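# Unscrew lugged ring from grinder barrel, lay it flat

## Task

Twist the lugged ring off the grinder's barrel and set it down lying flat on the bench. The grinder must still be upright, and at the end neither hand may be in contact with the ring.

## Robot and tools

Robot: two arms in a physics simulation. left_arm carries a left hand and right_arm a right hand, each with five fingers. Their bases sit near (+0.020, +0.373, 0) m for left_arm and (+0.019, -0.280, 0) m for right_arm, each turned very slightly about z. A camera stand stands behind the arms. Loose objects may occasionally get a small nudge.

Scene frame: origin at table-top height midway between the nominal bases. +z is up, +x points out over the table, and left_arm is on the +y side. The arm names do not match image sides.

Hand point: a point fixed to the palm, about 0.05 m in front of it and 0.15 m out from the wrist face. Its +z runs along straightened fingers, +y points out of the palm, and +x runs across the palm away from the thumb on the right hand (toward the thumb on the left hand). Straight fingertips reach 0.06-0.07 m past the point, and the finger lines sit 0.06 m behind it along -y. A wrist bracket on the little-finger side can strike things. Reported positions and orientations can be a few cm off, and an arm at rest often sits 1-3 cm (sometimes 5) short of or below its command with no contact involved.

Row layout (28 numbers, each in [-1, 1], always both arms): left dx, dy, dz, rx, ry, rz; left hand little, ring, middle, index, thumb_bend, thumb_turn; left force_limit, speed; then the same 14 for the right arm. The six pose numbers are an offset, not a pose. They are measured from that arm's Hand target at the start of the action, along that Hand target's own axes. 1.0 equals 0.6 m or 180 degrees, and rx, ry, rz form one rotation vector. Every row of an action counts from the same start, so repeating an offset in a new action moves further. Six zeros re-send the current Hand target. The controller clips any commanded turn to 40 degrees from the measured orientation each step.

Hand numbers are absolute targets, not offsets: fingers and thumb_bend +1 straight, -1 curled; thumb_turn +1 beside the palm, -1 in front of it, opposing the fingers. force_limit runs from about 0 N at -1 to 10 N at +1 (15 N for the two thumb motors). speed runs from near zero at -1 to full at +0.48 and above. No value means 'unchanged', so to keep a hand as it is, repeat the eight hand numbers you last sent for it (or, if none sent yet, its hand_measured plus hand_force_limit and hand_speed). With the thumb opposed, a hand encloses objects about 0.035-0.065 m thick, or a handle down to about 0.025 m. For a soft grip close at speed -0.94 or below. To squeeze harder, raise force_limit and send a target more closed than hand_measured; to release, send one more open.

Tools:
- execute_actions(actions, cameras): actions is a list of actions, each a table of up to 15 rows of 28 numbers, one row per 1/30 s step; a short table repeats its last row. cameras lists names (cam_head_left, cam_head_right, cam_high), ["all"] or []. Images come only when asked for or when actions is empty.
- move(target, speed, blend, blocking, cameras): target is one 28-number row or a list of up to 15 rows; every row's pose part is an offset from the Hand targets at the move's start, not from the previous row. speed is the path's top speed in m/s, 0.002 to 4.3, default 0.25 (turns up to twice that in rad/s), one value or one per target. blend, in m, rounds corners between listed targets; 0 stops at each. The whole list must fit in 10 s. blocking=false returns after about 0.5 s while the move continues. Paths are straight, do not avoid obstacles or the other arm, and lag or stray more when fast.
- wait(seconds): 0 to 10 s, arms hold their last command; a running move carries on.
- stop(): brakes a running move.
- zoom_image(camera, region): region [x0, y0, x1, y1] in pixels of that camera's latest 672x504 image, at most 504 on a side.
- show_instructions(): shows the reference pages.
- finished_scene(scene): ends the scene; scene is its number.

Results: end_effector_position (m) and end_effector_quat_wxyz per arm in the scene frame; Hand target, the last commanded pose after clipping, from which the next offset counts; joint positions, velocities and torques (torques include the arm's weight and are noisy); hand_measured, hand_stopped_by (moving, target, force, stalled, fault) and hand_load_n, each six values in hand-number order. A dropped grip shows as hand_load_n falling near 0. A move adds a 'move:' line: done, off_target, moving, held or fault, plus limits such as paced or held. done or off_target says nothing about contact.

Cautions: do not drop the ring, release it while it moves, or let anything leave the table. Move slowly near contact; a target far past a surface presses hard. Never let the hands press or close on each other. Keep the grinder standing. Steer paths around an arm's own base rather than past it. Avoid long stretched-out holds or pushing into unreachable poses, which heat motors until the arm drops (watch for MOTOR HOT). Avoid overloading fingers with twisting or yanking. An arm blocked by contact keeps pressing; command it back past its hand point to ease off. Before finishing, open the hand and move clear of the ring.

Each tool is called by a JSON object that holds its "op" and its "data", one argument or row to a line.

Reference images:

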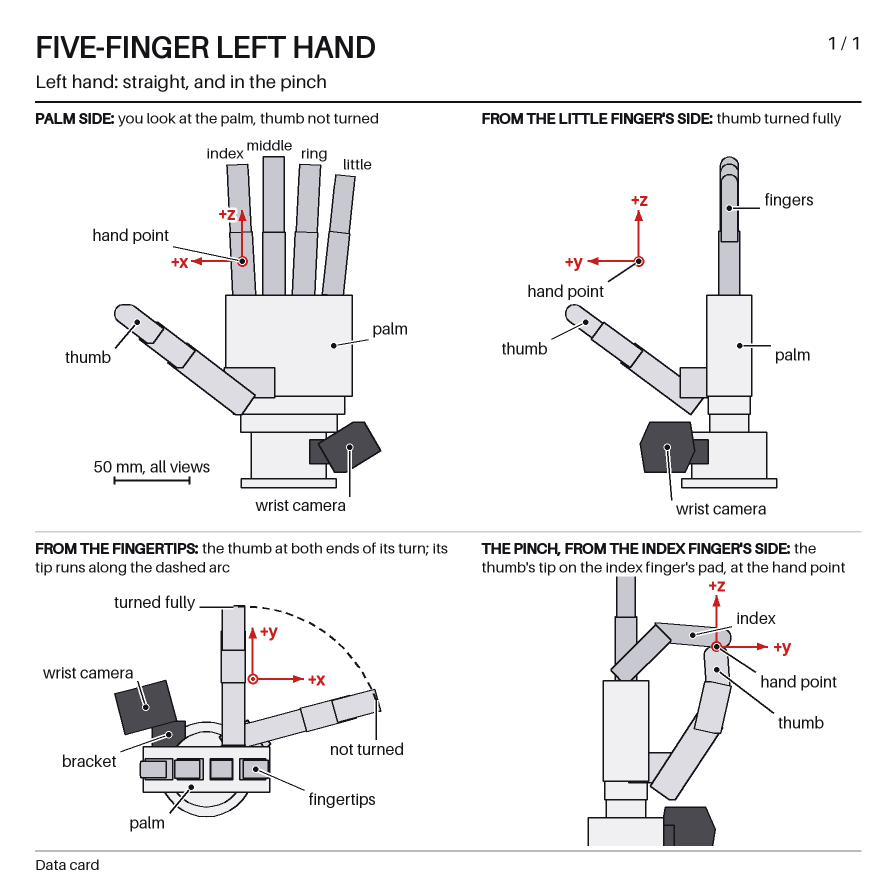

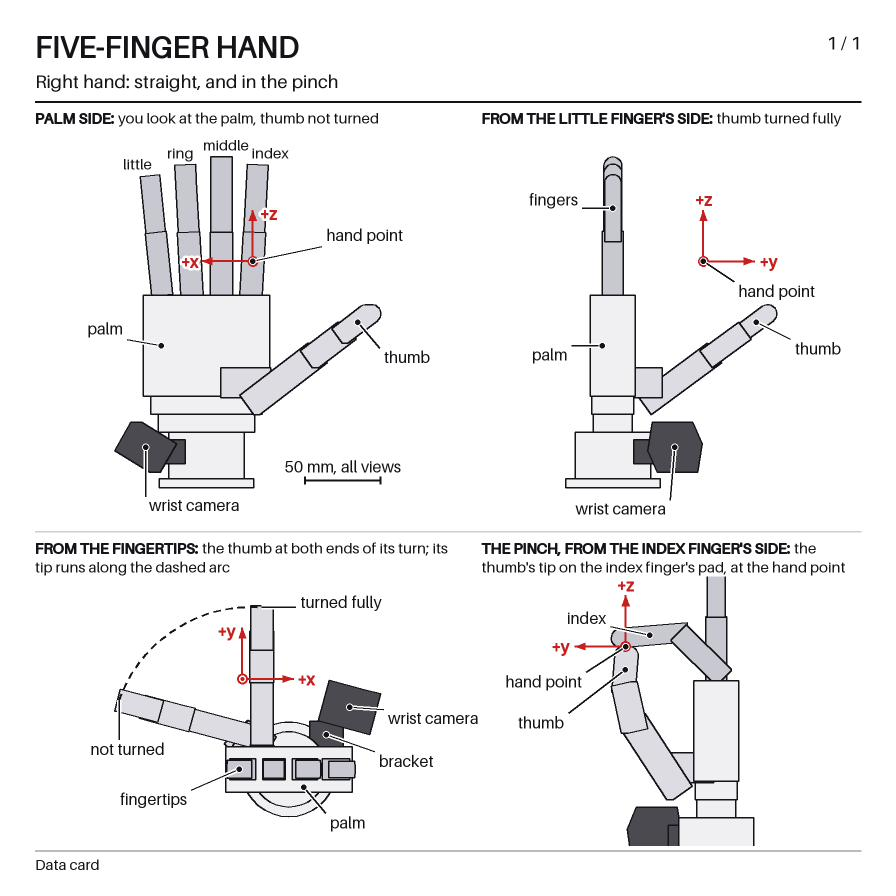

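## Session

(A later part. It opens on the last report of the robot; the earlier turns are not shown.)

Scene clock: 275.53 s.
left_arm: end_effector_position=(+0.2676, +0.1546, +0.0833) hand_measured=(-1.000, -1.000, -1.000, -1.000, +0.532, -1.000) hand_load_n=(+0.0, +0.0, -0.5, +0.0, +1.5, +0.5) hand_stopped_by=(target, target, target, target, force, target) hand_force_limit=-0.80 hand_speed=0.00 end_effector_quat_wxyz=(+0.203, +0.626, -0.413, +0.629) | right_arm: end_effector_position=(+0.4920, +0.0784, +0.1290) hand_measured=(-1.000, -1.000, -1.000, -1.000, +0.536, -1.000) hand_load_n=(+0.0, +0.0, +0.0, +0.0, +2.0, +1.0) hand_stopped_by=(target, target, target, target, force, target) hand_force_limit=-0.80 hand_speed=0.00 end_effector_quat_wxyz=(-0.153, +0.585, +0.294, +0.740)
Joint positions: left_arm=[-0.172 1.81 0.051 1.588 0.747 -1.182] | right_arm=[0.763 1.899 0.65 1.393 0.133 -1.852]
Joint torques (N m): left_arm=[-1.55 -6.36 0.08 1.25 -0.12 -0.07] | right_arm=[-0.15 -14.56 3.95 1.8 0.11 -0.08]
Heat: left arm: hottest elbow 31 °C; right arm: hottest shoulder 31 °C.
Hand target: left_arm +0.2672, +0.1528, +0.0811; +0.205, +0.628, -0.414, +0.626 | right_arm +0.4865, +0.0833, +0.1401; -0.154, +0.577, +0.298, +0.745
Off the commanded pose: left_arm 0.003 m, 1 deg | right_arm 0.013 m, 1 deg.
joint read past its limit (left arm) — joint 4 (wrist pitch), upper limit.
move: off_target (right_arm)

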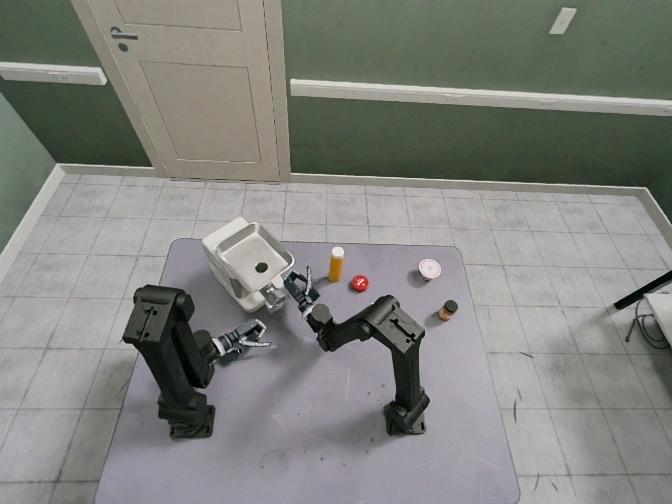

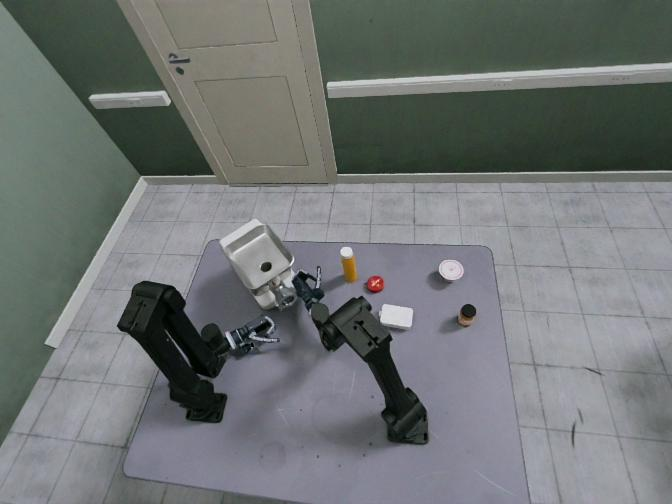

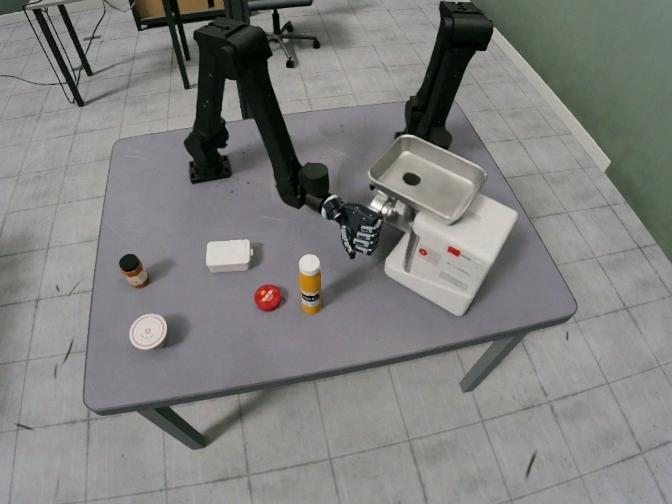

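{"op": "move", "data": {
  "target": [
    [0,0,0,0,0,0,-1,-1,-1,-1,0.1,-1,-0.8,0,0.0476,0.0133,0.0079,0,0,0,-1,-1,-1,-1,0.1,-1,-0.8,0],
    [0,0,0,0,0,0,-1,-1,-1,-1,0.1,-1,-0.8,0,0.0339,0.0614,0.0096,0,0,0,-1,-1,-1,-1,0.1,-1,-0.8,0],
    [0,0,0,0,0,0,-1,-1,-1,-1,0.1,-1,-0.8,0,-0.1248,0.0171,-0.0166,0,0,0,-1,-1,-1,-1,0.1,-1,-0.8,0],
    [0,0,0,0,0,0,-1,-1,-1,-1,0.1,-1,-0.8,0,-0.1111,-0.031,-0.0183,0,0,0,-1,-1,-1,-1,0.1,-1,-0.8,0],
    [0,0,0,0,0,0,-1,-1,-1,-1,0.1,-1,-0.8,0,0.0159,0.0044,0.0026,0,0,0,-1,-1,-1,-1,0.1,-1,-0.8,0]
  ],
  "speed": 0.12,
  "blend": [0, 0.01, 0.01, 0, 0],
  "cameras": ["cam_head_left","cam_head_right","cam_high"]
}}

{"op": "zoom_image", "data": {
  "camera": "cam_head_left",
  "region": [255, 275, 300, 320]
}}

{"op": "zoom_image", "data": {
  "camera": "cam_high",
  "region": [340, 170, 400, 240]
}}

Scene clock: 280.73 s.
left_arm: end_effector_position=(+0.2676, +0.1546, +0.0833) hand_measured=(-1.000, -1.000, -1.000, -1.000, +0.532, -1.000) hand_load_n=(+0.0, +0.5, +0.0, +0.0, +1.5, +0.5) hand_stopped_by=(target, target, target, target, force, target) hand_force_limit=-0.80 hand_speed=0.00 end_effector_quat_wxyz=(+0.203, +0.626, -0.413, +0.629) | right_arm: end_effector_position=(+0.4907, +0.0811, +0.1402) hand_measured=(-1.000, -1.000, -1.000, -1.000, +0.536, -1.000) hand_load_n=(+0.0, +0.0, -0.5, -0.5, +2.0, +1.0) hand_stopped_by=(target, target, target, target, force, target) hand_force_limit=-0.80 hand_speed=0.00 end_effector_quat_wxyz=(-0.154, +0.583, +0.295, +0.741)
Joint positions: left_arm=[-0.172 1.81 0.051 1.588 0.747 -1.182] | right_arm=[0.768 1.864 0.65 1.361 0.134 -1.853]
Joint torques (N m): left_arm=[-1.67 -6.3 0.02 1.25 -0.14 -0.06] | right_arm=[-0.5 -14.15 4.11 1.87 0.09 -0.06]
Heat: left arm: hottest elbow 31 °C; right arm: hottest shoulder 31 °C.
Hand target: left_arm +0.2672, +0.1528, +0.0811; +0.205, +0.628, -0.414, +0.626 | right_arm +0.4866, +0.0832, +0.1501; -0.154, +0.577, +0.298, +0.745
Off the commanded pose: left_arm 0.003 m, 1 deg | right_arm 0.011 m, 1 deg.
joint read past its limit (left arm) — joint 4 (wrist pitch), upper limit.
move: off_target (right_arm)

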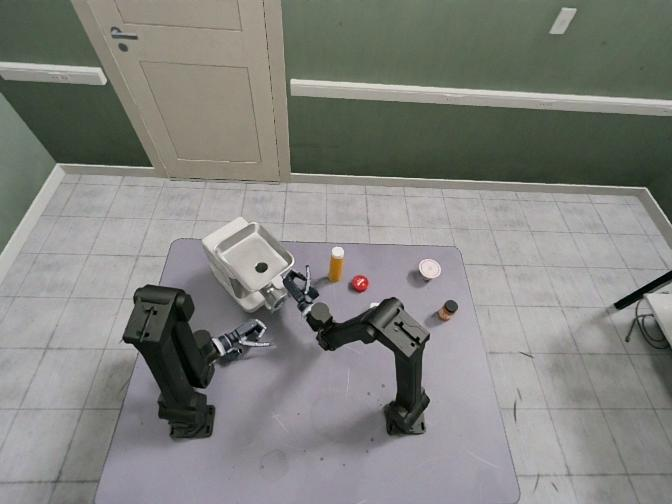

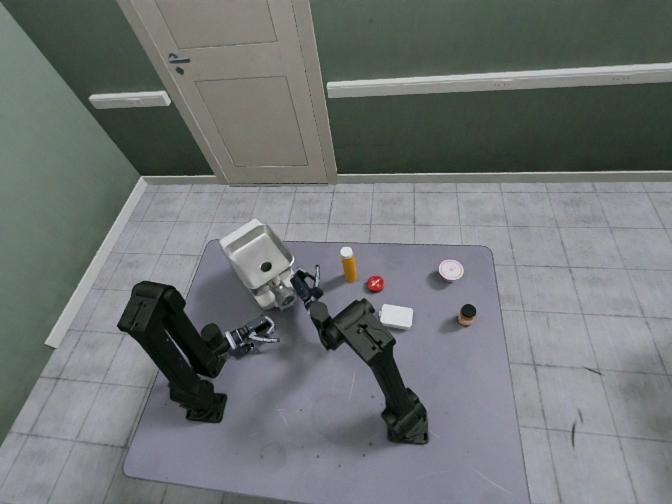

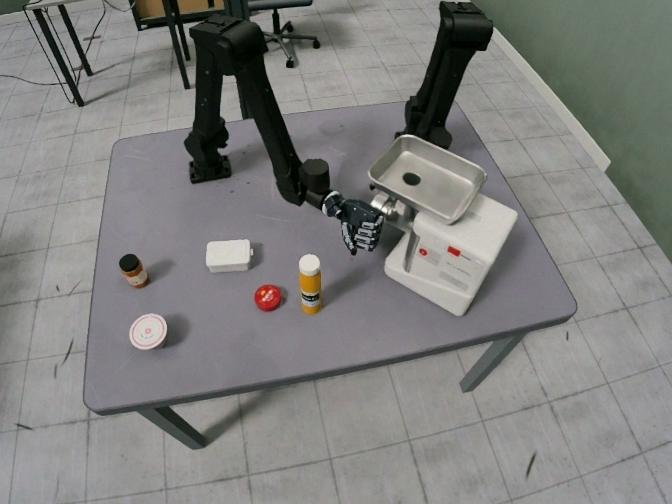

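Scaled by 11.200 from the camera's 672x504 image, which has a finer 960x720 frame.

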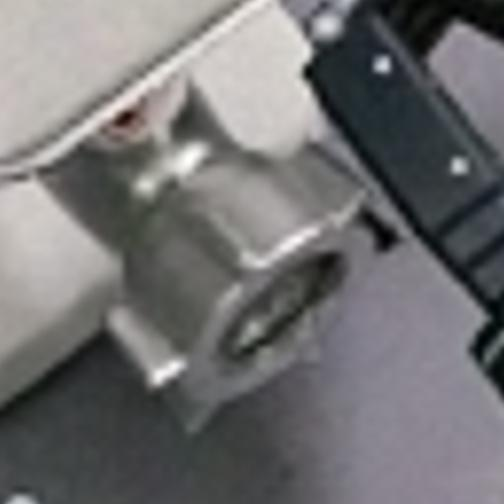

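Scaled by 7.200 from the camera's 672x504 image, which has a finer 960x720 frame.

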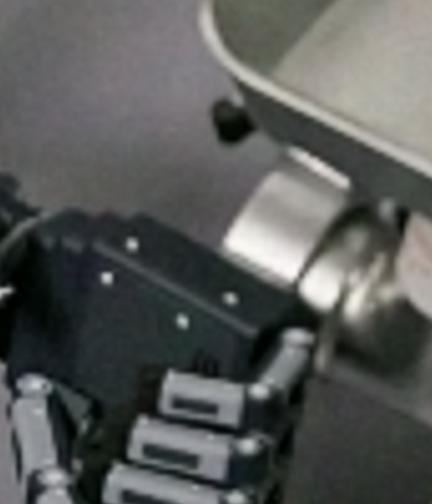

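{"op": "move", "data": {
  "target": [
    [0,0,0,0,0,0,-1,-1,-1,-1,0.1,-1,-0.8,0,0.018,0.057,0.0069,0,0,0,-1,-1,-1,-1,0.1,-1,-0.8,0],
    [0,0,0,0,0,0,-1,-1,-1,-1,0.1,-1,-0.8,0,-0.1407,0.0127,-0.0193,0,0,0,-1,-1,-1,-1,0.1,-1,-0.8,0],
    [0,0,0,0,0,0,-1,-1,-1,-1,0.1,-1,-0.8,0,-0.127,-0.0354,-0.021,0,0,0,-1,-1,-1,-1,0.1,-1,-0.8,0],
    [0,0,0,0,0,0,-1,-1,-1,-1,0.1,-1,-0.8,0,0.0317,0.0089,0.0052,0,0,0,-1,-1,-1,-1,0.1,-1,-0.8,0],
    [0,0,0,0,0,0,-1,-1,-1,-1,0.1,-1,-0.8,0,0.018,0.057,0.0069,0,0,0,-1,-1,-1,-1,0.1,-1,-0.8,0],
    [0,0,0,0,0,0,-1,-1,-1,-1,0.1,-1,-0.8,0,-0.1407,0.0127,-0.0193,0,0,0,-1,-1,-1,-1,0.1,-1,-0.8,0]
  ],
  "speed": 0.15,
  "blend": [0.01, 0.01, 0, 0, 0.01, 0],
  "cameras": ["cam_head_left","cam_head_right","cam_high"]
}}

{"op": "zoom_image", "data": {
  "camera": "cam_head_left",
  "region": [255, 275, 300, 320]
}}

{"op": "zoom_image", "data": {
  "camera": "cam_high",
  "region": [340, 170, 400, 240]
}}

Scene clock: 286.03 s.
left_arm: end_effector_position=(+0.2676, +0.1546, +0.0833) hand_measured=(-1.000, -1.000, -1.000, -1.000, +0.532, -1.000) hand_load_n=(+0.5, +0.0, -0.5, +0.0, +1.5, +0.5) hand_stopped_by=(target, target, target, target, force, target) hand_force_limit=-0.80 hand_speed=0.00 end_effector_quat_wxyz=(+0.203, +0.626, -0.413, +0.629) | right_arm: end_effector_position=(+0.4982, +0.0602, +0.0642) hand_measured=(-1.000, -1.000, -1.000, -1.000, +0.536, -1.000) hand_load_n=(+0.0, +0.0, -0.5, +0.0, +1.5, +1.0) hand_stopped_by=(target, target, target, target, force, target) hand_force_limit=-0.80 hand_speed=0.00 end_effector_quat_wxyz=(-0.153, +0.587, +0.306, +0.733)
Joint positions: left_arm=[-0.172 1.81 0.051 1.588 0.747 -1.182] | right_arm=[0.712 2.097 0.652 1.568 0.066 -1.854]
Joint torques (N m): left_arm=[-1.73 -6.53 0.01 1.25 -0.14 -0.06] | right_arm=[-1.85 -12.4 4.29 2.69 -0.11 0.04]
Heat: left arm: hottest elbow 30 °C; right arm: hottest shoulder 31 °C.
Hand target: left_arm +0.2672, +0.1528, +0.0811; +0.205, +0.628, -0.414, +0.626 | right_arm +0.5063, +0.0603, +0.0700; -0.153, +0.577, +0.298, +0.745
Off the commanded pose: left_arm 0.003 m, 1 deg | right_arm 0.010 m, 2 deg.
joint read past its limit (left arm) — joint 4 (wrist pitch), upper limit.
joint sent to its limit (right arm) — joint 4 (wrist pitch), upper limit. The joint targets still meet the commanded pose.
move: done

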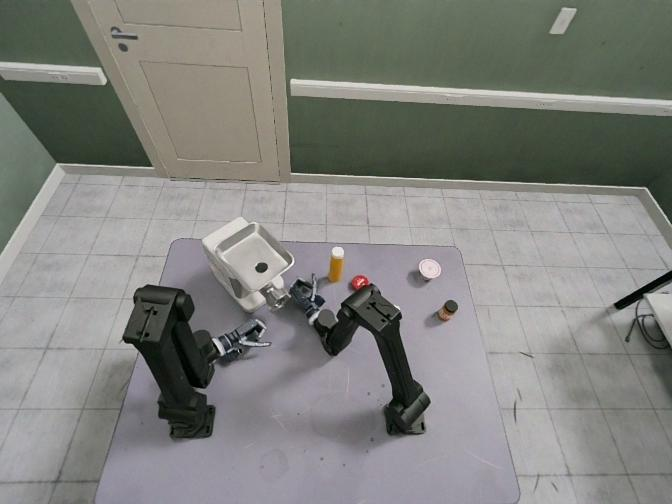

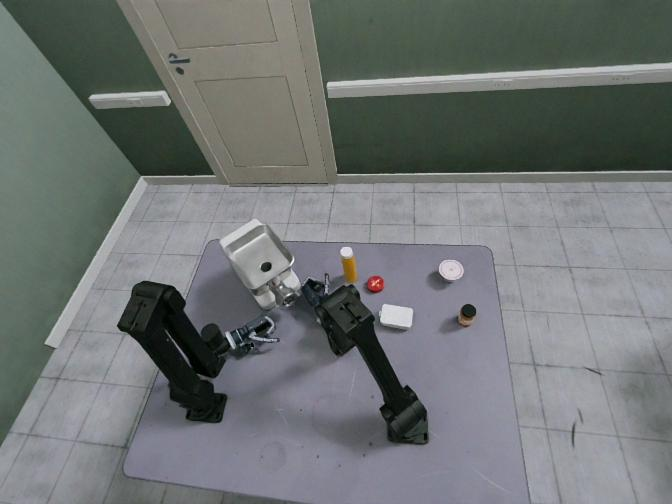

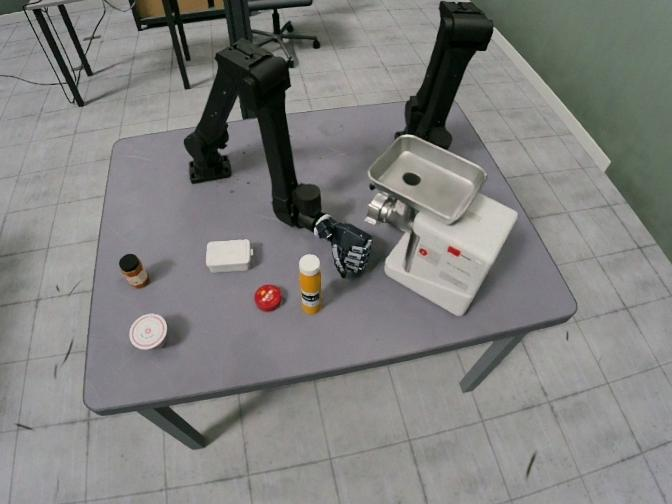

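Scaled by 11.200 from the camera's 672x504 image, which has a finer 960x720 frame.

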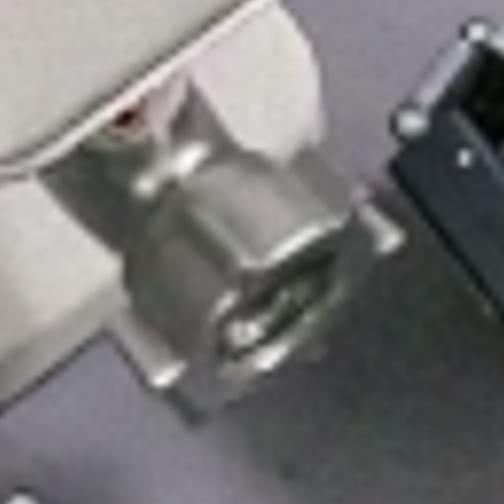

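Scaled by 7.200 from the camera's 672x504 image, which has a finer 960x720 frame.

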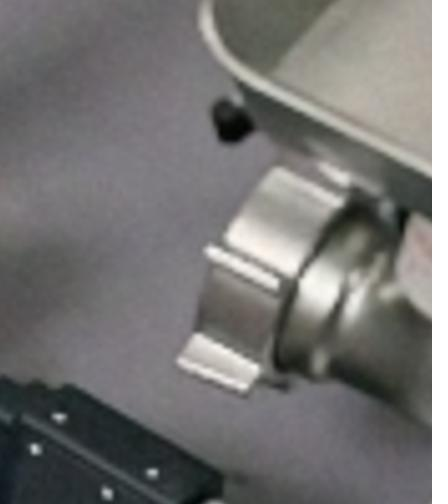

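{"op": "move", "data": {
  "target": [
    [0,0,0,0,0,0,-1,-1,-1,-1,0.1,-1,-0.8,0,0.0137,-0.0481,-0.0017,0,0,0,-1,-1,-1,-1,0.1,-1,-0.8,0],
    [0,0,0,0,0,0,-1,-1,-1,-1,0.1,-1,-0.8,0,0.1962,0.0028,0.0284,0,0,0,-1,-1,-1,-1,0.1,-1,-0.8,0],
    [0,0,0,0,0,0,-1,-1,-1,-1,0.1,-1,-0.8,0,0.1825,0.0509,0.0301,0,0,0,-1,-1,-1,-1,0.1,-1,-0.8,0],
    [0,0,0,0,0,0,-1,-1,-1,-1,0.1,-1,-0.8,0,0,0,0,0,0,0,-1,-1,-1,-1,0.1,-1,-0.8,0],
    [0,0,0,0,0,0,-1,-1,-1,-1,0.1,-1,-0.8,0,0.0137,-0.0481,-0.0017,0,0,0,-1,-1,-1,-1,0.1,-1,-0.8,0],
    [0,0,0,0,0,0,-1,-1,-1,-1,0.1,-1,-0.8,0,0.1962,0.0028,0.0284,0,0,0,-1,-1,-1,-1,0.1,-1,-0.8,0],
    [0,0,0,0,0,0,-1,-1,-1,-1,0.1,-1,-0.8,0,0.1825,0.0509,0.0301,0,0,0,-1,-1,-1,-1,0.1,-1,-0.8,0],
    [0,0,0,0,0,0,-1,-1,-1,-1,0.1,-1,-0.8,0,0,0,0,0,0,0,-1,-1,-1,-1,0.1,-1,-0.8,0]
  ],
  "speed": 0.18,
  "blend": [0, 0.01, 0.01, 0.01, 0, 0.01, 0.01, 0],
  "cameras": ["cam_head_left","cam_head_right","cam_high"]
}}

{"op": "zoom_image", "data": {
  "camera": "cam_head_left",
  "region": [255, 275, 300, 320]
}}

{"op": "zoom_image", "data": {
  "camera": "cam_high",
  "region": [340, 170, 400, 240]
}}

Scene clock: 295.47 s.
left_arm: end_effector_position=(+0.2676, +0.1546, +0.0833) hand_measured=(-1.000, -1.000, -1.000, -1.000, +0.532, -1.000) hand_load_n=(+0.0, +0.0, -0.5, +0.0, +1.5, +0.5) hand_stopped_by=(target, target, target, target, force, target) hand_force_limit=-0.80 hand_speed=0.00 end_effector_quat_wxyz=(+0.203, +0.626, -0.413, +0.629) | right_arm: end_effector_position=(+0.4981, +0.0605, +0.0638) hand_measured=(-1.000, -1.000, -1.000, -1.000, +0.536, -1.000) hand_load_n=(-0.5, +0.0, -0.5, +0.0, +2.0, +1.0) hand_stopped_by=(target, target, target, target, force, target) hand_force_limit=-0.80 hand_speed=0.00 end_effector_quat_wxyz=(-0.153, +0.587, +0.307, +0.733)
Joint positions: left_arm=[-0.172 1.81 0.051 1.588 0.747 -1.182] | right_arm=[0.713 2.098 0.653 1.568 0.066 -1.855]
Joint torques (N m): left_arm=[-1.49 -6.3 0.05 1.17 -0.13 -0.06] | right_arm=[-1.85 -12.45 4.26 2.7 -0.11 0.05]
Heat: left arm: hottest elbow 30 °C; right arm: hottest shoulder 31 °C.
Hand target: left_arm +0.2672, +0.1528, +0.0811; +0.205, +0.628, -0.414, +0.626 | right_arm +0.5063, +0.0604, +0.0701; -0.154, +0.577, +0.298, +0.745
Off the commanded pose: left_arm 0.003 m, 1 deg | right_arm 0.010 m, 2 deg.
joint read past its limit (left arm) — joint 4 (wrist pitch), upper limit.
joint sent to its limit (right arm) — joint 4 (wrist pitch), upper limit. The joint targets still meet the commanded pose.
move: done

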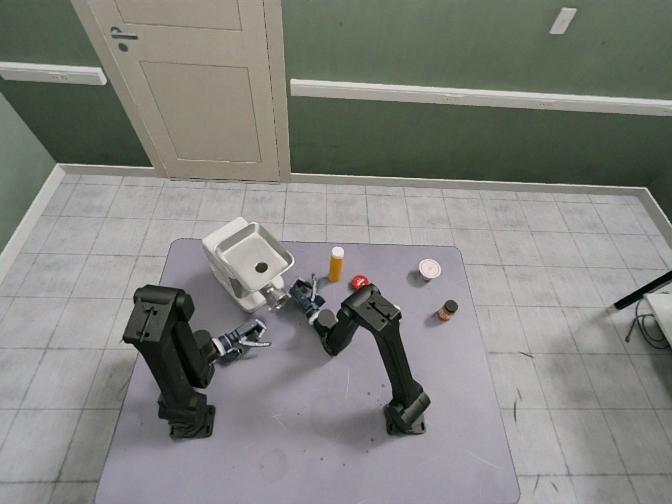

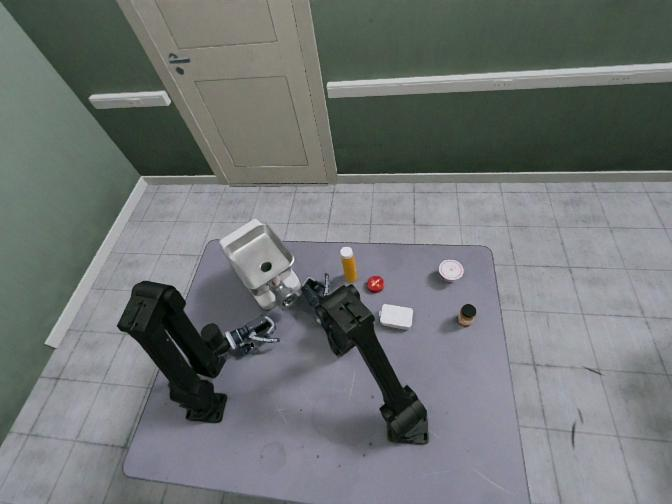

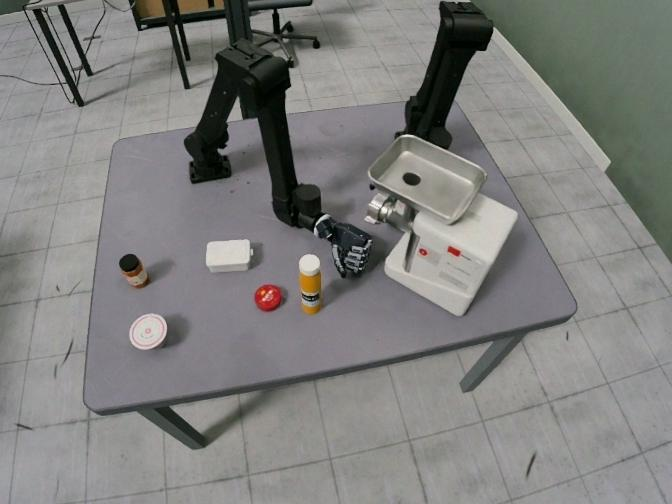

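Scaled by 11.200 from the camera's 672x504 image, which has a finer 960x720 frame.

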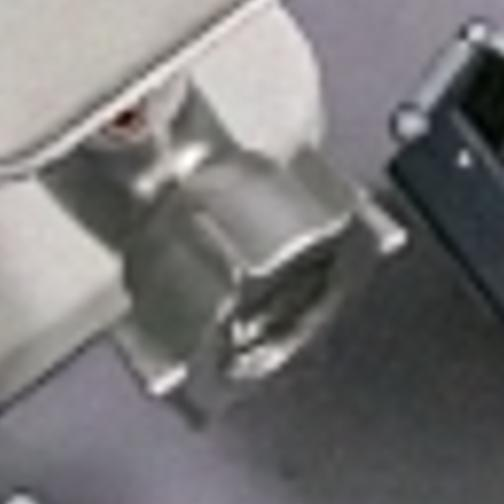

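Scaled by 7.200 from the camera's 672x504 image, which has a finer 960x720 frame.

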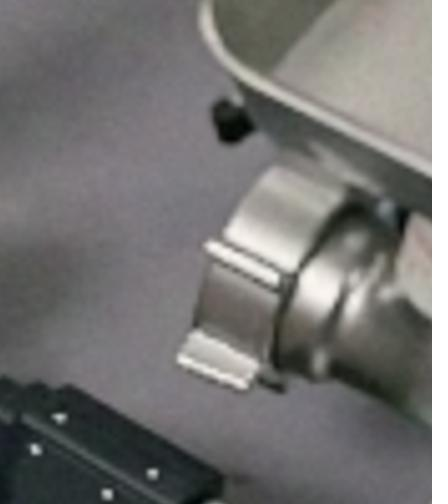

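{"op": "move", "data": {
  "target": [
    [0,0,0,0,0,0,-1,-1,-1,-1,0.1,-1,-0.8,0,0.0137,-0.0481,-0.0017,0,0,0,-1,-1,-1,-1,0.1,-1,-0.8,0],
    [0,0,0,0,0,0,-1,-1,-1,-1,0.1,-1,-0.8,0,0.1962,0.0028,0.0284,0,0,0,-1,-1,-1,-1,0.1,-1,-0.8,0],
    [0,0,0,0,0,0,-1,-1,-1,-1,0.1,-1,-0.8,0,0.1825,0.0509,0.0301,0,0,0,-1,-1,-1,-1,0.1,-1,-0.8,0],
    [0,0,0,0,0,0,-1,-1,-1,-1,0.1,-1,-0.8,0,0,0,0,0,0,0,-1,-1,-1,-1,0.1,-1,-0.8,0],
    [0,0,0,0,0,0,-1,-1,-1,-1,0.1,-1,-0.8,0,0.0137,-0.0481,-0.0017,0,0,0,-1,-1,-1,-1,0.1,-1,-0.8,0],
    [0,0,0,0,0,0,-1,-1,-1,-1,0.1,-1,-0.8,0,0.1962,0.0028,0.0284,0,0,0,-1,-1,-1,-1,0.1,-1,-0.8,0],
    [0,0,0,0,0,0,-1,-1,-1,-1,0.1,-1,-0.8,0,0.1825,0.0509,0.0301,0,0,0,-1,-1,-1,-1,0.1,-1,-0.8,0],
    [0,0,0,0,0,0,-1,-1,-1,-1,0.1,-1,-0.8,0,0,0,0,0,0,0,-1,-1,-1,-1,0.1,-1,-0.8,0]
  ],
  "speed": 0.18,
  "blend": [0.006, 0.01, 0.01, 0.01, 0.006, 0.01, 0.01, 0]
}}

{"op": "move", "data": {
  "target": [
    [0,0,0,0,0,0,-1,-1,-1,-1,0.1,-1,-0.8,0,0.0137,-0.0481,-0.0017,0,0,0,-1,-1,-1,-1,0.1,-1,-0.8,0],
    [0,0,0,0,0,0,-1,-1,-1,-1,0.1,-1,-0.8,0,0.1962,0.0028,0.0284,0,0,0,-1,-1,-1,-1,0.1,-1,-0.8,0],
    [0,0,0,0,0,0,-1,-1,-1,-1,0.1,-1,-0.8,0,0.1825,0.0509,0.0301,0,0,0,-1,-1,-1,-1,0.1,-1,-0.8,0],
    [0,0,0,0,0,0,-1,-1,-1,-1,0.1,-1,-0.8,0,0,0,0,0,0,0,-1,-1,-1,-1,0.1,-1,-0.8,0]
  ],
  "speed": 0.18,
  "blend": [0.006, 0.01, 0.01, 0],
  "cameras": ["cam_head_left","cam_head_right","cam_high"]
}}

{"op": "zoom_image", "data": {
  "camera": "cam_head_left",
  "region": [255, 275, 300, 320]
}}

{"op": "zoom_image", "data": {
  "camera": "cam_high",
  "region": [340, 170, 400, 240]
}}

Scene clock: 300.47 s.
left_arm: end_effector_position=(+0.2676, +0.1546, +0.0833) hand_measured=(-1.000, -1.000, -1.000, -1.000, +0.532, -1.000) hand_load_n=(+0.0, +0.0, -0.5, +0.0, +1.5, +0.5) hand_stopped_by=(target, target, target, target, force, target) hand_force_limit=-0.80 hand_speed=0.00 end_effector_quat_wxyz=(+0.203, +0.626, -0.413, +0.629) | right_arm: end_effector_position=(+0.4980, +0.0604, +0.0637) hand_measured=(-1.000, -1.000, -1.000, -1.000, +0.536, -1.000) hand_load_n=(+0.5, +0.0, -0.5, +0.0, +2.0, +1.0) hand_stopped_by=(target, target, target, target, force, target) hand_force_limit=-0.80 hand_speed=0.00 end_effector_quat_wxyz=(-0.153, +0.587, +0.307, +0.733)
Joint positions: left_arm=[-0.172 1.81 0.051 1.588 0.747 -1.182] | right_arm=[0.713 2.098 0.652 1.568 0.066 -1.856]
Joint torques (N m): left_arm=[-1.79 -6.36 0.13 1.16 -0.11 -0.08] | right_arm=[-1.9 -12.45 4.26 2.7 -0.11 0.06]
Heat: left arm: hottest elbow 30 °C; right arm: hottest shoulder 31 °C.
Hand target: left_arm +0.2672, +0.1528, +0.0811; +0.205, +0.628, -0.414, +0.626 | right_arm +0.5062, +0.0603, +0.0701; -0.154, +0.577, +0.298, +0.745
Off the commanded pose: left_arm 0.003 m, 1 deg | right_arm 0.010 m, 2 deg.
joint read past its limit (left arm) — joint 4 (wrist pitch), upper limit.
joint sent to its limit (right arm) — joint 4 (wrist pitch), upper limit. The joint targets still meet the commanded pose.
move: done

Scene clock: 302.83 s.
left_arm: end_effector_position=(+0.2676, +0.1546, +0.0833) hand_measured=(-1.000, -1.000, -1.000, -1.000, +0.532, -1.000) hand_load_n=(+0.0, +0.0, +0.0, +0.0, +1.5, +0.5) hand_stopped_by=(target, target, target, target, force, target) hand_force_limit=-0.80 hand_speed=0.00 end_effector_quat_wxyz=(+0.203, +0.626, -0.413, +0.629) | right_arm: end_effector_position=(+0.4979, +0.0606, +0.0638) hand_measured=(-1.000, -1.000, -1.000, -1.000, +0.536, -1.000) hand_load_n=(+0.0, +0.0, +0.0, +0.0, +2.0, +1.0) hand_stopped_by=(target, target, target, target, force, target) hand_force_limit=-0.80 hand_speed=0.00 end_effector_quat_wxyz=(-0.153, +0.587, +0.308, +0.733)
Joint positions: left_arm=[-0.172 1.81 0.051 1.588 0.747 -1.182] | right_arm=[0.713 2.098 0.652 1.568 0.066 -1.856]
Joint velocities: left_arm=[within noise] | right_arm=[-0.005 -0.015 0.051 -0.012 -0.007 0.007]
Joint torques (N m): left_arm=[-1.14 -6.07 0.1 1.21 -0.13 -0.06] | right_arm=[-1.85 -12.51 4.26 2.7 -0.11 0.07]
Heat: left arm: hottest wrist yaw 30 °C; right arm: hottest shoulder 31 °C.
Hand target: left_arm +0.2672, +0.1528, +0.0811; +0.205, +0.628, -0.414, +0.626 | right_arm +0.5061, +0.0604, +0.0699; -0.154, +0.577, +0.298, +0.745
Off the commanded pose: left_arm 0.003 m, 1 deg | right_arm 0.010 m, 2 deg.
joint read past its limit (left arm) — joint 4 (wrist pitch), upper limit.
joint sent to its limit (right arm) — joint 4 (wrist pitch), upper limit. The joint targets still meet the commanded pose.
move: done

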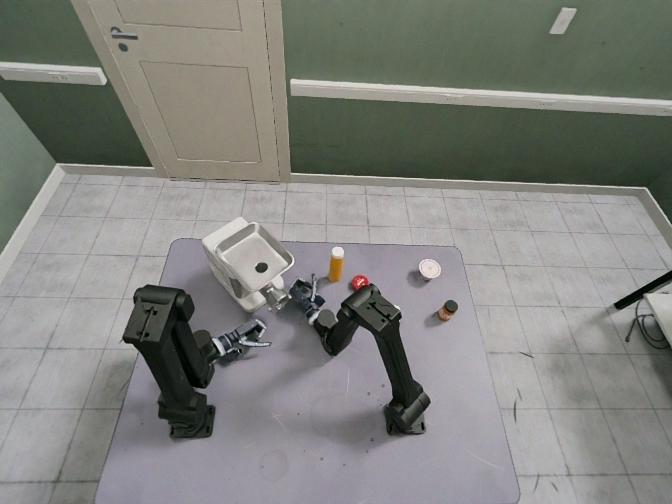

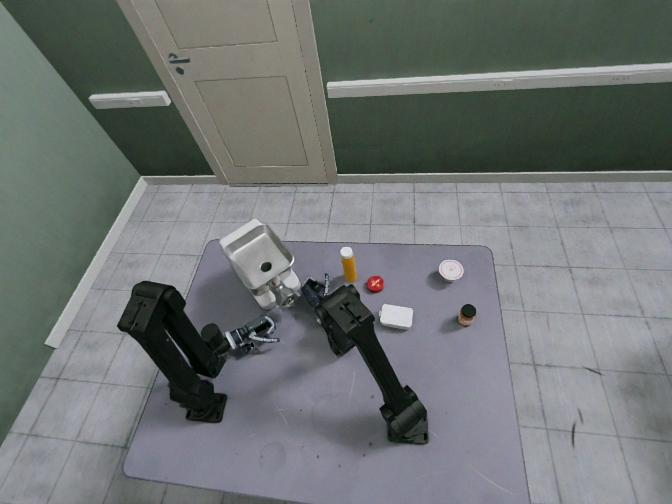

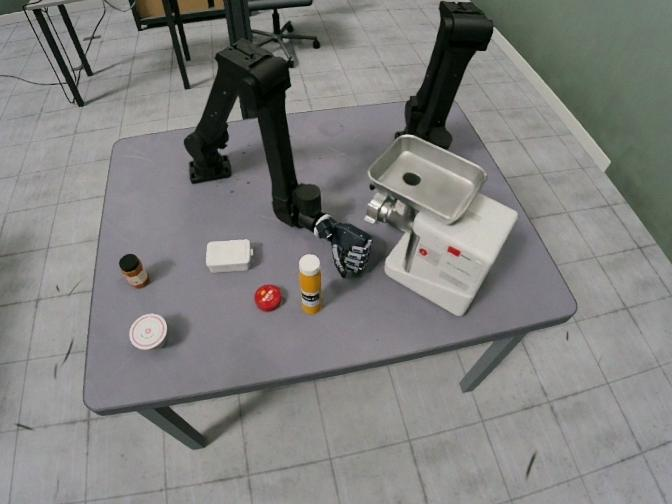

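Scaled by 11.200 from the camera's 672x504 image, which has a finer 960x720 frame.

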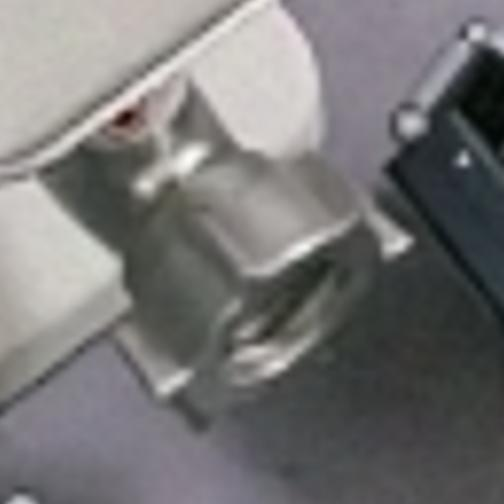

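Scaled by 7.200 from the camera's 672x504 image, which has a finer 960x720 frame.

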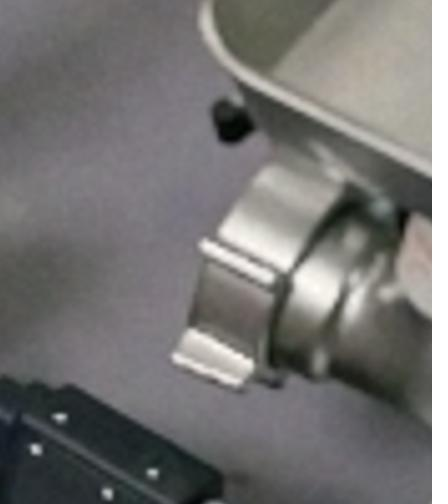

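{"op": "move", "data": {
  "target": [
    [0,0,0,0,0,0,-1,-1,-1,-1,0.1,-1,-0.8,0,0.0137,-0.0481,-0.0017,0,0,0,-1,-1,-1,-1,0.1,-1,-0.8,0],
    [0,0,0,0,0,0,-1,-1,-1,-1,0.1,-1,-0.8,0,0.1962,0.0028,0.0284,0,0,0,-1,-1,-1,-1,0.1,-1,-0.8,0],
    [0,0,0,0,0,0,-1,-1,-1,-1,0.1,-1,-0.8,0,0.1825,0.0509,0.0301,0,0,0,-1,-1,-1,-1,0.1,-1,-0.8,0],
    [0,0,0,0,0,0,-1,-1,-1,-1,0.1,-1,-0.8,0,0,0,0,0,0,0,-1,-1,-1,-1,0.1,-1,-0.8,0],
    [0,0,0,0,0,0,-1,-1,-1,-1,0.1,-1,-0.8,0,0.0137,-0.0481,-0.0017,0,0,0,-1,-1,-1,-1,0.1,-1,-0.8,0],
    [0,0,0,0,0,0,-1,-1,-1,-1,0.1,-1,-0.8,0,0.1962,0.0028,0.0284,0,0,0,-1,-1,-1,-1,0.1,-1,-0.8,0],
    [0,0,0,0,0,0,-1,-1,-1,-1,0.1,-1,-0.8,0,0.1825,0.0509,0.0301,0,0,0,-1,-1,-1,-1,0.1,-1,-0.8,0],
    [0,0,0,0,0,0,-1,-1,-1,-1,0.1,-1,-0.8,0,0,0,0,0,0,0,-1,-1,-1,-1,0.1,-1,-0.8,0],
    [0,0,0,0,0,0,-1,-1,-1,-1,0.1,-1,-0.8,0,0.0137,-0.0481,-0.0017,0,0,0,-1,-1,-1,-1,0.1,-1,-0.8,0],
    [0,0,0,0,0,0,-1,-1,-1,-1,0.1,-1,-0.8,0,0.1962,0.0028,0.0284,0,0,0,-1,-1,-1,-1,0.1,-1,-0.8,0],
    [0,0,0,0,0,0,-1,-1,-1,-1,0.1,-1,-0.8,0,0.1825,0.0509,0.0301,0,0,0,-1,-1,-1,-1,0.1,-1,-0.8,0],
    [0,0,0,0,0,0,-1,-1,-1,-1,0.1,-1,-0.8,0,0,0,0,0,0,0,-1,-1,-1,-1,0.1,-1,-0.8,0]
  ],
  "speed": 0.18,
  "blend": [0.006, 0.01, 0.01, 0.01, 0.006, 0.01, 0.01, 0.01, 0.006, 0.01, 0.01, 0],
  "cameras": ["cam_head_left","cam_high"]
}}

{"op": "zoom_image", "data": {
  "camera": "cam_head_left",
  "region": [255, 275, 300, 320]
}}

{"op": "zoom_image", "data": {
  "camera": "cam_high",
  "region": [340, 170, 400, 240]
}}

Scene clock: 309.33 s.
left_arm: end_effector_position=(+0.2676, +0.1546, +0.0833) hand_measured=(-1.000, -1.000, -1.000, -1.000, +0.532, -1.000) hand_load_n=(+0.0, +0.0, -0.5, +0.0, +1.5, +0.5) hand_stopped_by=(target, target, target, target, force, target) hand_force_limit=-0.80 hand_speed=0.00 end_effector_quat_wxyz=(+0.203, +0.626, -0.413, +0.629) | right_arm: end_effector_position=(+0.4980, +0.0604, +0.0638) hand_measured=(-1.000, -1.000, -1.000, -1.000, +0.536, -1.000) hand_load_n=(+0.0, +0.0, -0.5, +0.0, +2.0, +1.0) hand_stopped_by=(target, target, target, target, force, target) hand_force_limit=-0.80 hand_speed=0.00 end_effector_quat_wxyz=(-0.152, +0.587, +0.308, +0.733)
Joint positions: left_arm=[-0.172 1.81 0.051 1.588 0.747 -1.182] | right_arm=[0.713 2.098 0.652 1.568 0.066 -1.857]
Joint torques (N m): left_arm=[-1.55 -6.42 0.12 1.22 -0.11 -0.08] | right_arm=[-1.85 -12.45 4.29 2.71 -0.11 0.07]
Heat: left arm: hottest wrist yaw 30 °C; right arm: hottest shoulder 31 °C.
Hand target: left_arm +0.2672, +0.1528, +0.0811; +0.205, +0.628, -0.414, +0.626 | right_arm +0.5062, +0.0603, +0.0700; -0.154, +0.577, +0.298, +0.745
Off the commanded pose: left_arm 0.003 m, 1 deg | right_arm 0.010 m, 2 deg.
joint read past its limit (left arm) — joint 4 (wrist pitch), upper limit.
joint sent to its limit (right arm) — joint 4 (wrist pitch), upper limit. The joint targets still meet the commanded pose.
move: done
Images, in order (width x height): cam_head_left 672x504, cam_high 672x504.

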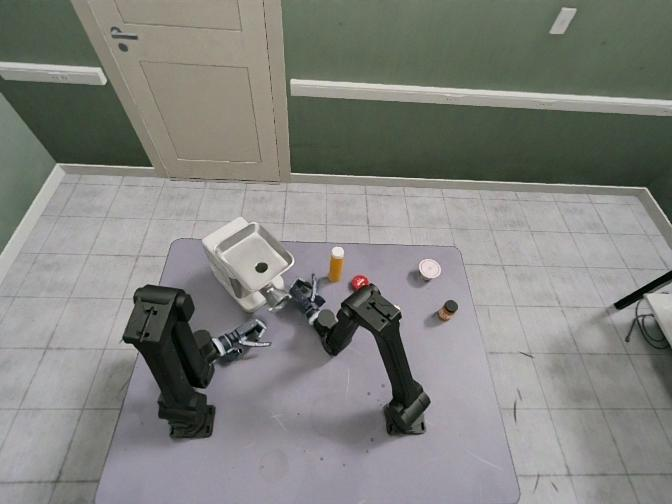

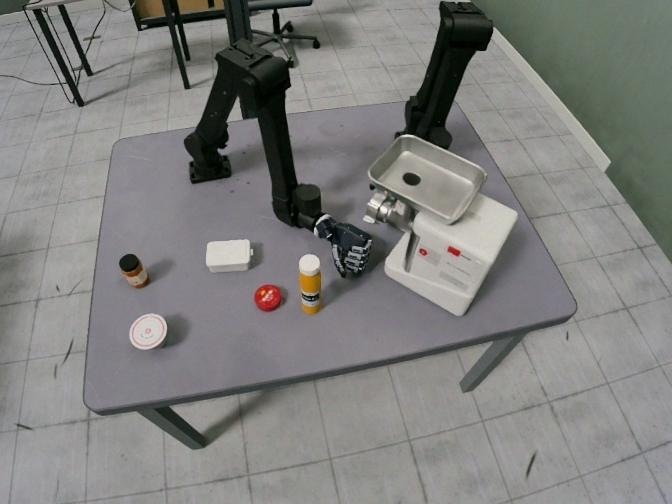

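Scaled by 11.200 from the camera's 672x504 image, which has a finer 960x720 frame.

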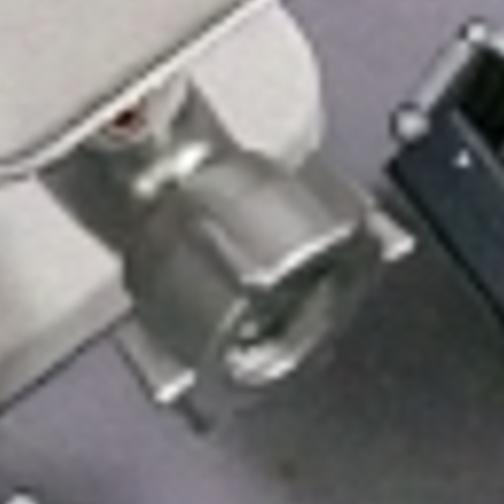

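Scaled by 7.200 from the camera's 672x504 image, which has a finer 960x720 frame.

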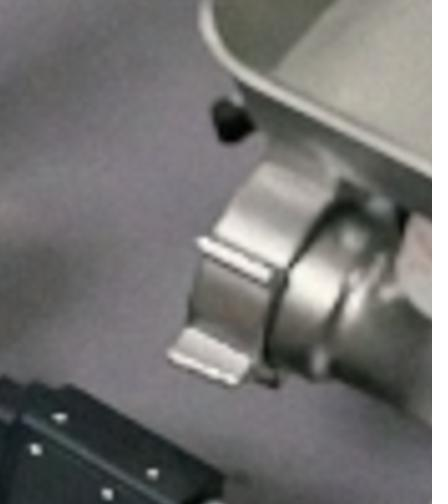

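{"op": "move", "data": {
  "target": [
    [0,0,0,0,0,0,-1,-1,-1,-1,0.1,-1,-0.8,0,0.0137,-0.0481,-0.0017,0,0,0,-1,-1,-1,-1,0.1,-1,-0.8,0],
    [0,0,0,0,0,0,-1,-1,-1,-1,0.1,-1,-0.8,0,0.1962,0.0028,0.0284,0,0,0,-1,-1,-1,-1,0.1,-1,-0.8,0],
    [0,0,0,0,0,0,-1,-1,-1,-1,0.1,-1,-0.8,0,0.1825,0.0509,0.0301,0,0,0,-1,-1,-1,-1,0.1,-1,-0.8,0],
    [0,0,0,0,0,0,-1,-1,-1,-1,0.1,-1,-0.8,0,0,0,0,0,0,0,-1,-1,-1,-1,0.1,-1,-0.8,0],
    [0,0,0,0,0,0,-1,-1,-1,-1,0.1,-1,-0.8,0,0.0137,-0.0481,-0.0017,0,0,0,-1,-1,-1,-1,0.1,-1,-0.8,0],
    [0,0,0,0,0,0,-1,-1,-1,-1,0.1,-1,-0.8,0,0.1962,0.0028,0.0284,0,0,0,-1,-1,-1,-1,0.1,-1,-0.8,0],
    [0,0,0,0,0,0,-1,-1,-1,-1,0.1,-1,-0.8,0,0.1825,0.0509,0.0301,0,0,0,-1,-1,-1,-1,0.1,-1,-0.8,0],
    [0,0,0,0,0,0,-1,-1,-1,-1,0.1,-1,-0.8,0,0,0,0,0,0,0,-1,-1,-1,-1,0.1,-1,-0.8,0]
  ],
  "speed": 0.18,
  "blend": [0.006, 0.01, 0.01, 0.01, 0.006, 0.01, 0.01, 0],
  "cameras": ["cam_head_left","cam_high"]
}}

{"op": "zoom_image", "data": {
  "camera": "cam_head_left",
  "region": [255, 275, 300, 320]
}}

{"op": "zoom_image", "data": {
  "camera": "cam_high",
  "region": [340, 170, 400, 240]
}}

Scene clock: 314.13 s.
left_arm: end_effector_position=(+0.2676, +0.1546, +0.0833) hand_measured=(-1.000, -1.000, -1.000, -1.000, +0.532, -1.000) hand_load_n=(+0.0, +0.0, -0.5, +0.0, +1.5, +0.5) hand_stopped_by=(target, target, target, target, force, target) hand_force_limit=-0.80 hand_speed=0.00 end_effector_quat_wxyz=(+0.203, +0.626, -0.413, +0.629) | right_arm: end_effector_position=(+0.4980, +0.0604, +0.0638) hand_measured=(-1.000, -1.000, -1.000, -1.000, +0.536, -1.000) hand_load_n=(+0.0, +0.0, -0.5, +0.0, +2.0, +1.0) hand_stopped_by=(target, target, target, target, force, target) hand_force_limit=-0.80 hand_speed=0.00 end_effector_quat_wxyz=(-0.152, +0.587, +0.308, +0.733)
Joint positions: left_arm=[-0.172 1.81 0.051 1.588 0.747 -1.182] | right_arm=[0.713 2.098 0.652 1.568 0.066 -1.857]
Joint torques (N m): left_arm=[-1.67 -6.3 -0.01 1.21 -0.13 -0.06] | right_arm=[-1.9 -12.51 4.26 2.7 -0.11 0.07]
Heat: left arm: hottest wrist yaw 30 °C; right arm: hottest shoulder 30 °C.
Hand target: left_arm +0.2672, +0.1528, +0.0811; +0.205, +0.628, -0.414, +0.626 | right_arm +0.5062, +0.0603, +0.0700; -0.154, +0.577, +0.298, +0.745
Off the commanded pose: left_arm 0.003 m, 1 deg | right_arm 0.010 m, 2 deg.
joint read past its limit (left arm) — joint 4 (wrist pitch), upper limit.
joint sent to its limit (right arm) — joint 4 (wrist pitch), upper limit. The joint targets still meet the commanded pose.
move: done
Images, in order (width x height): cam_head_left 672x504, cam_high 672x504.

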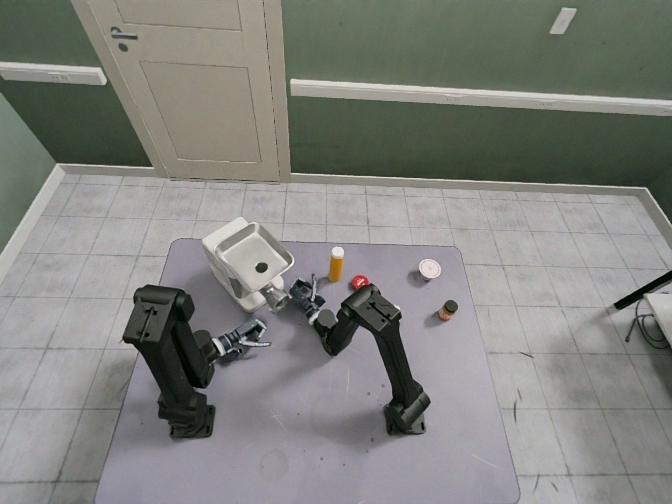

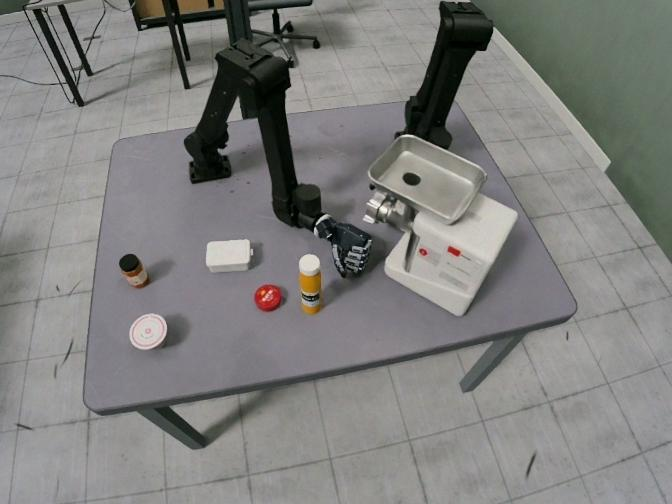

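Scaled by 11.200 from the camera's 672x504 image, which has a finer 960x720 frame.

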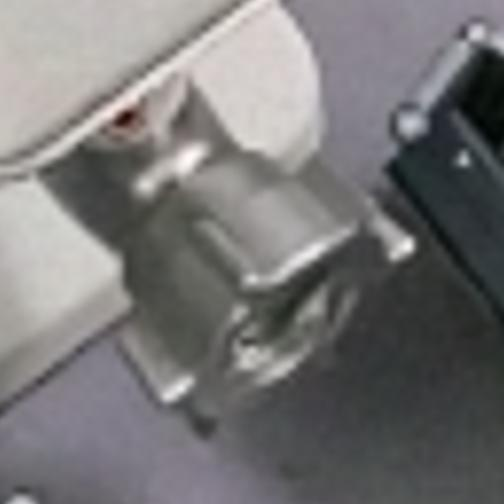

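Scaled by 7.200 from the camera's 672x504 image, which has a finer 960x720 frame.

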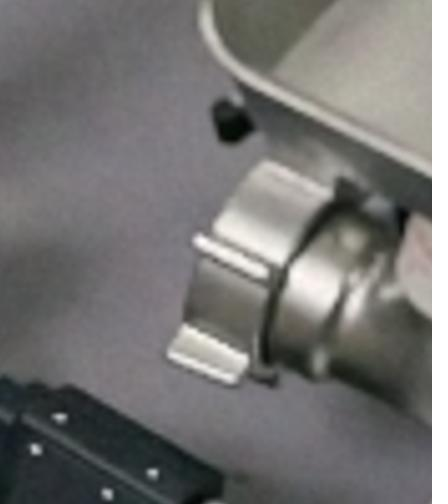

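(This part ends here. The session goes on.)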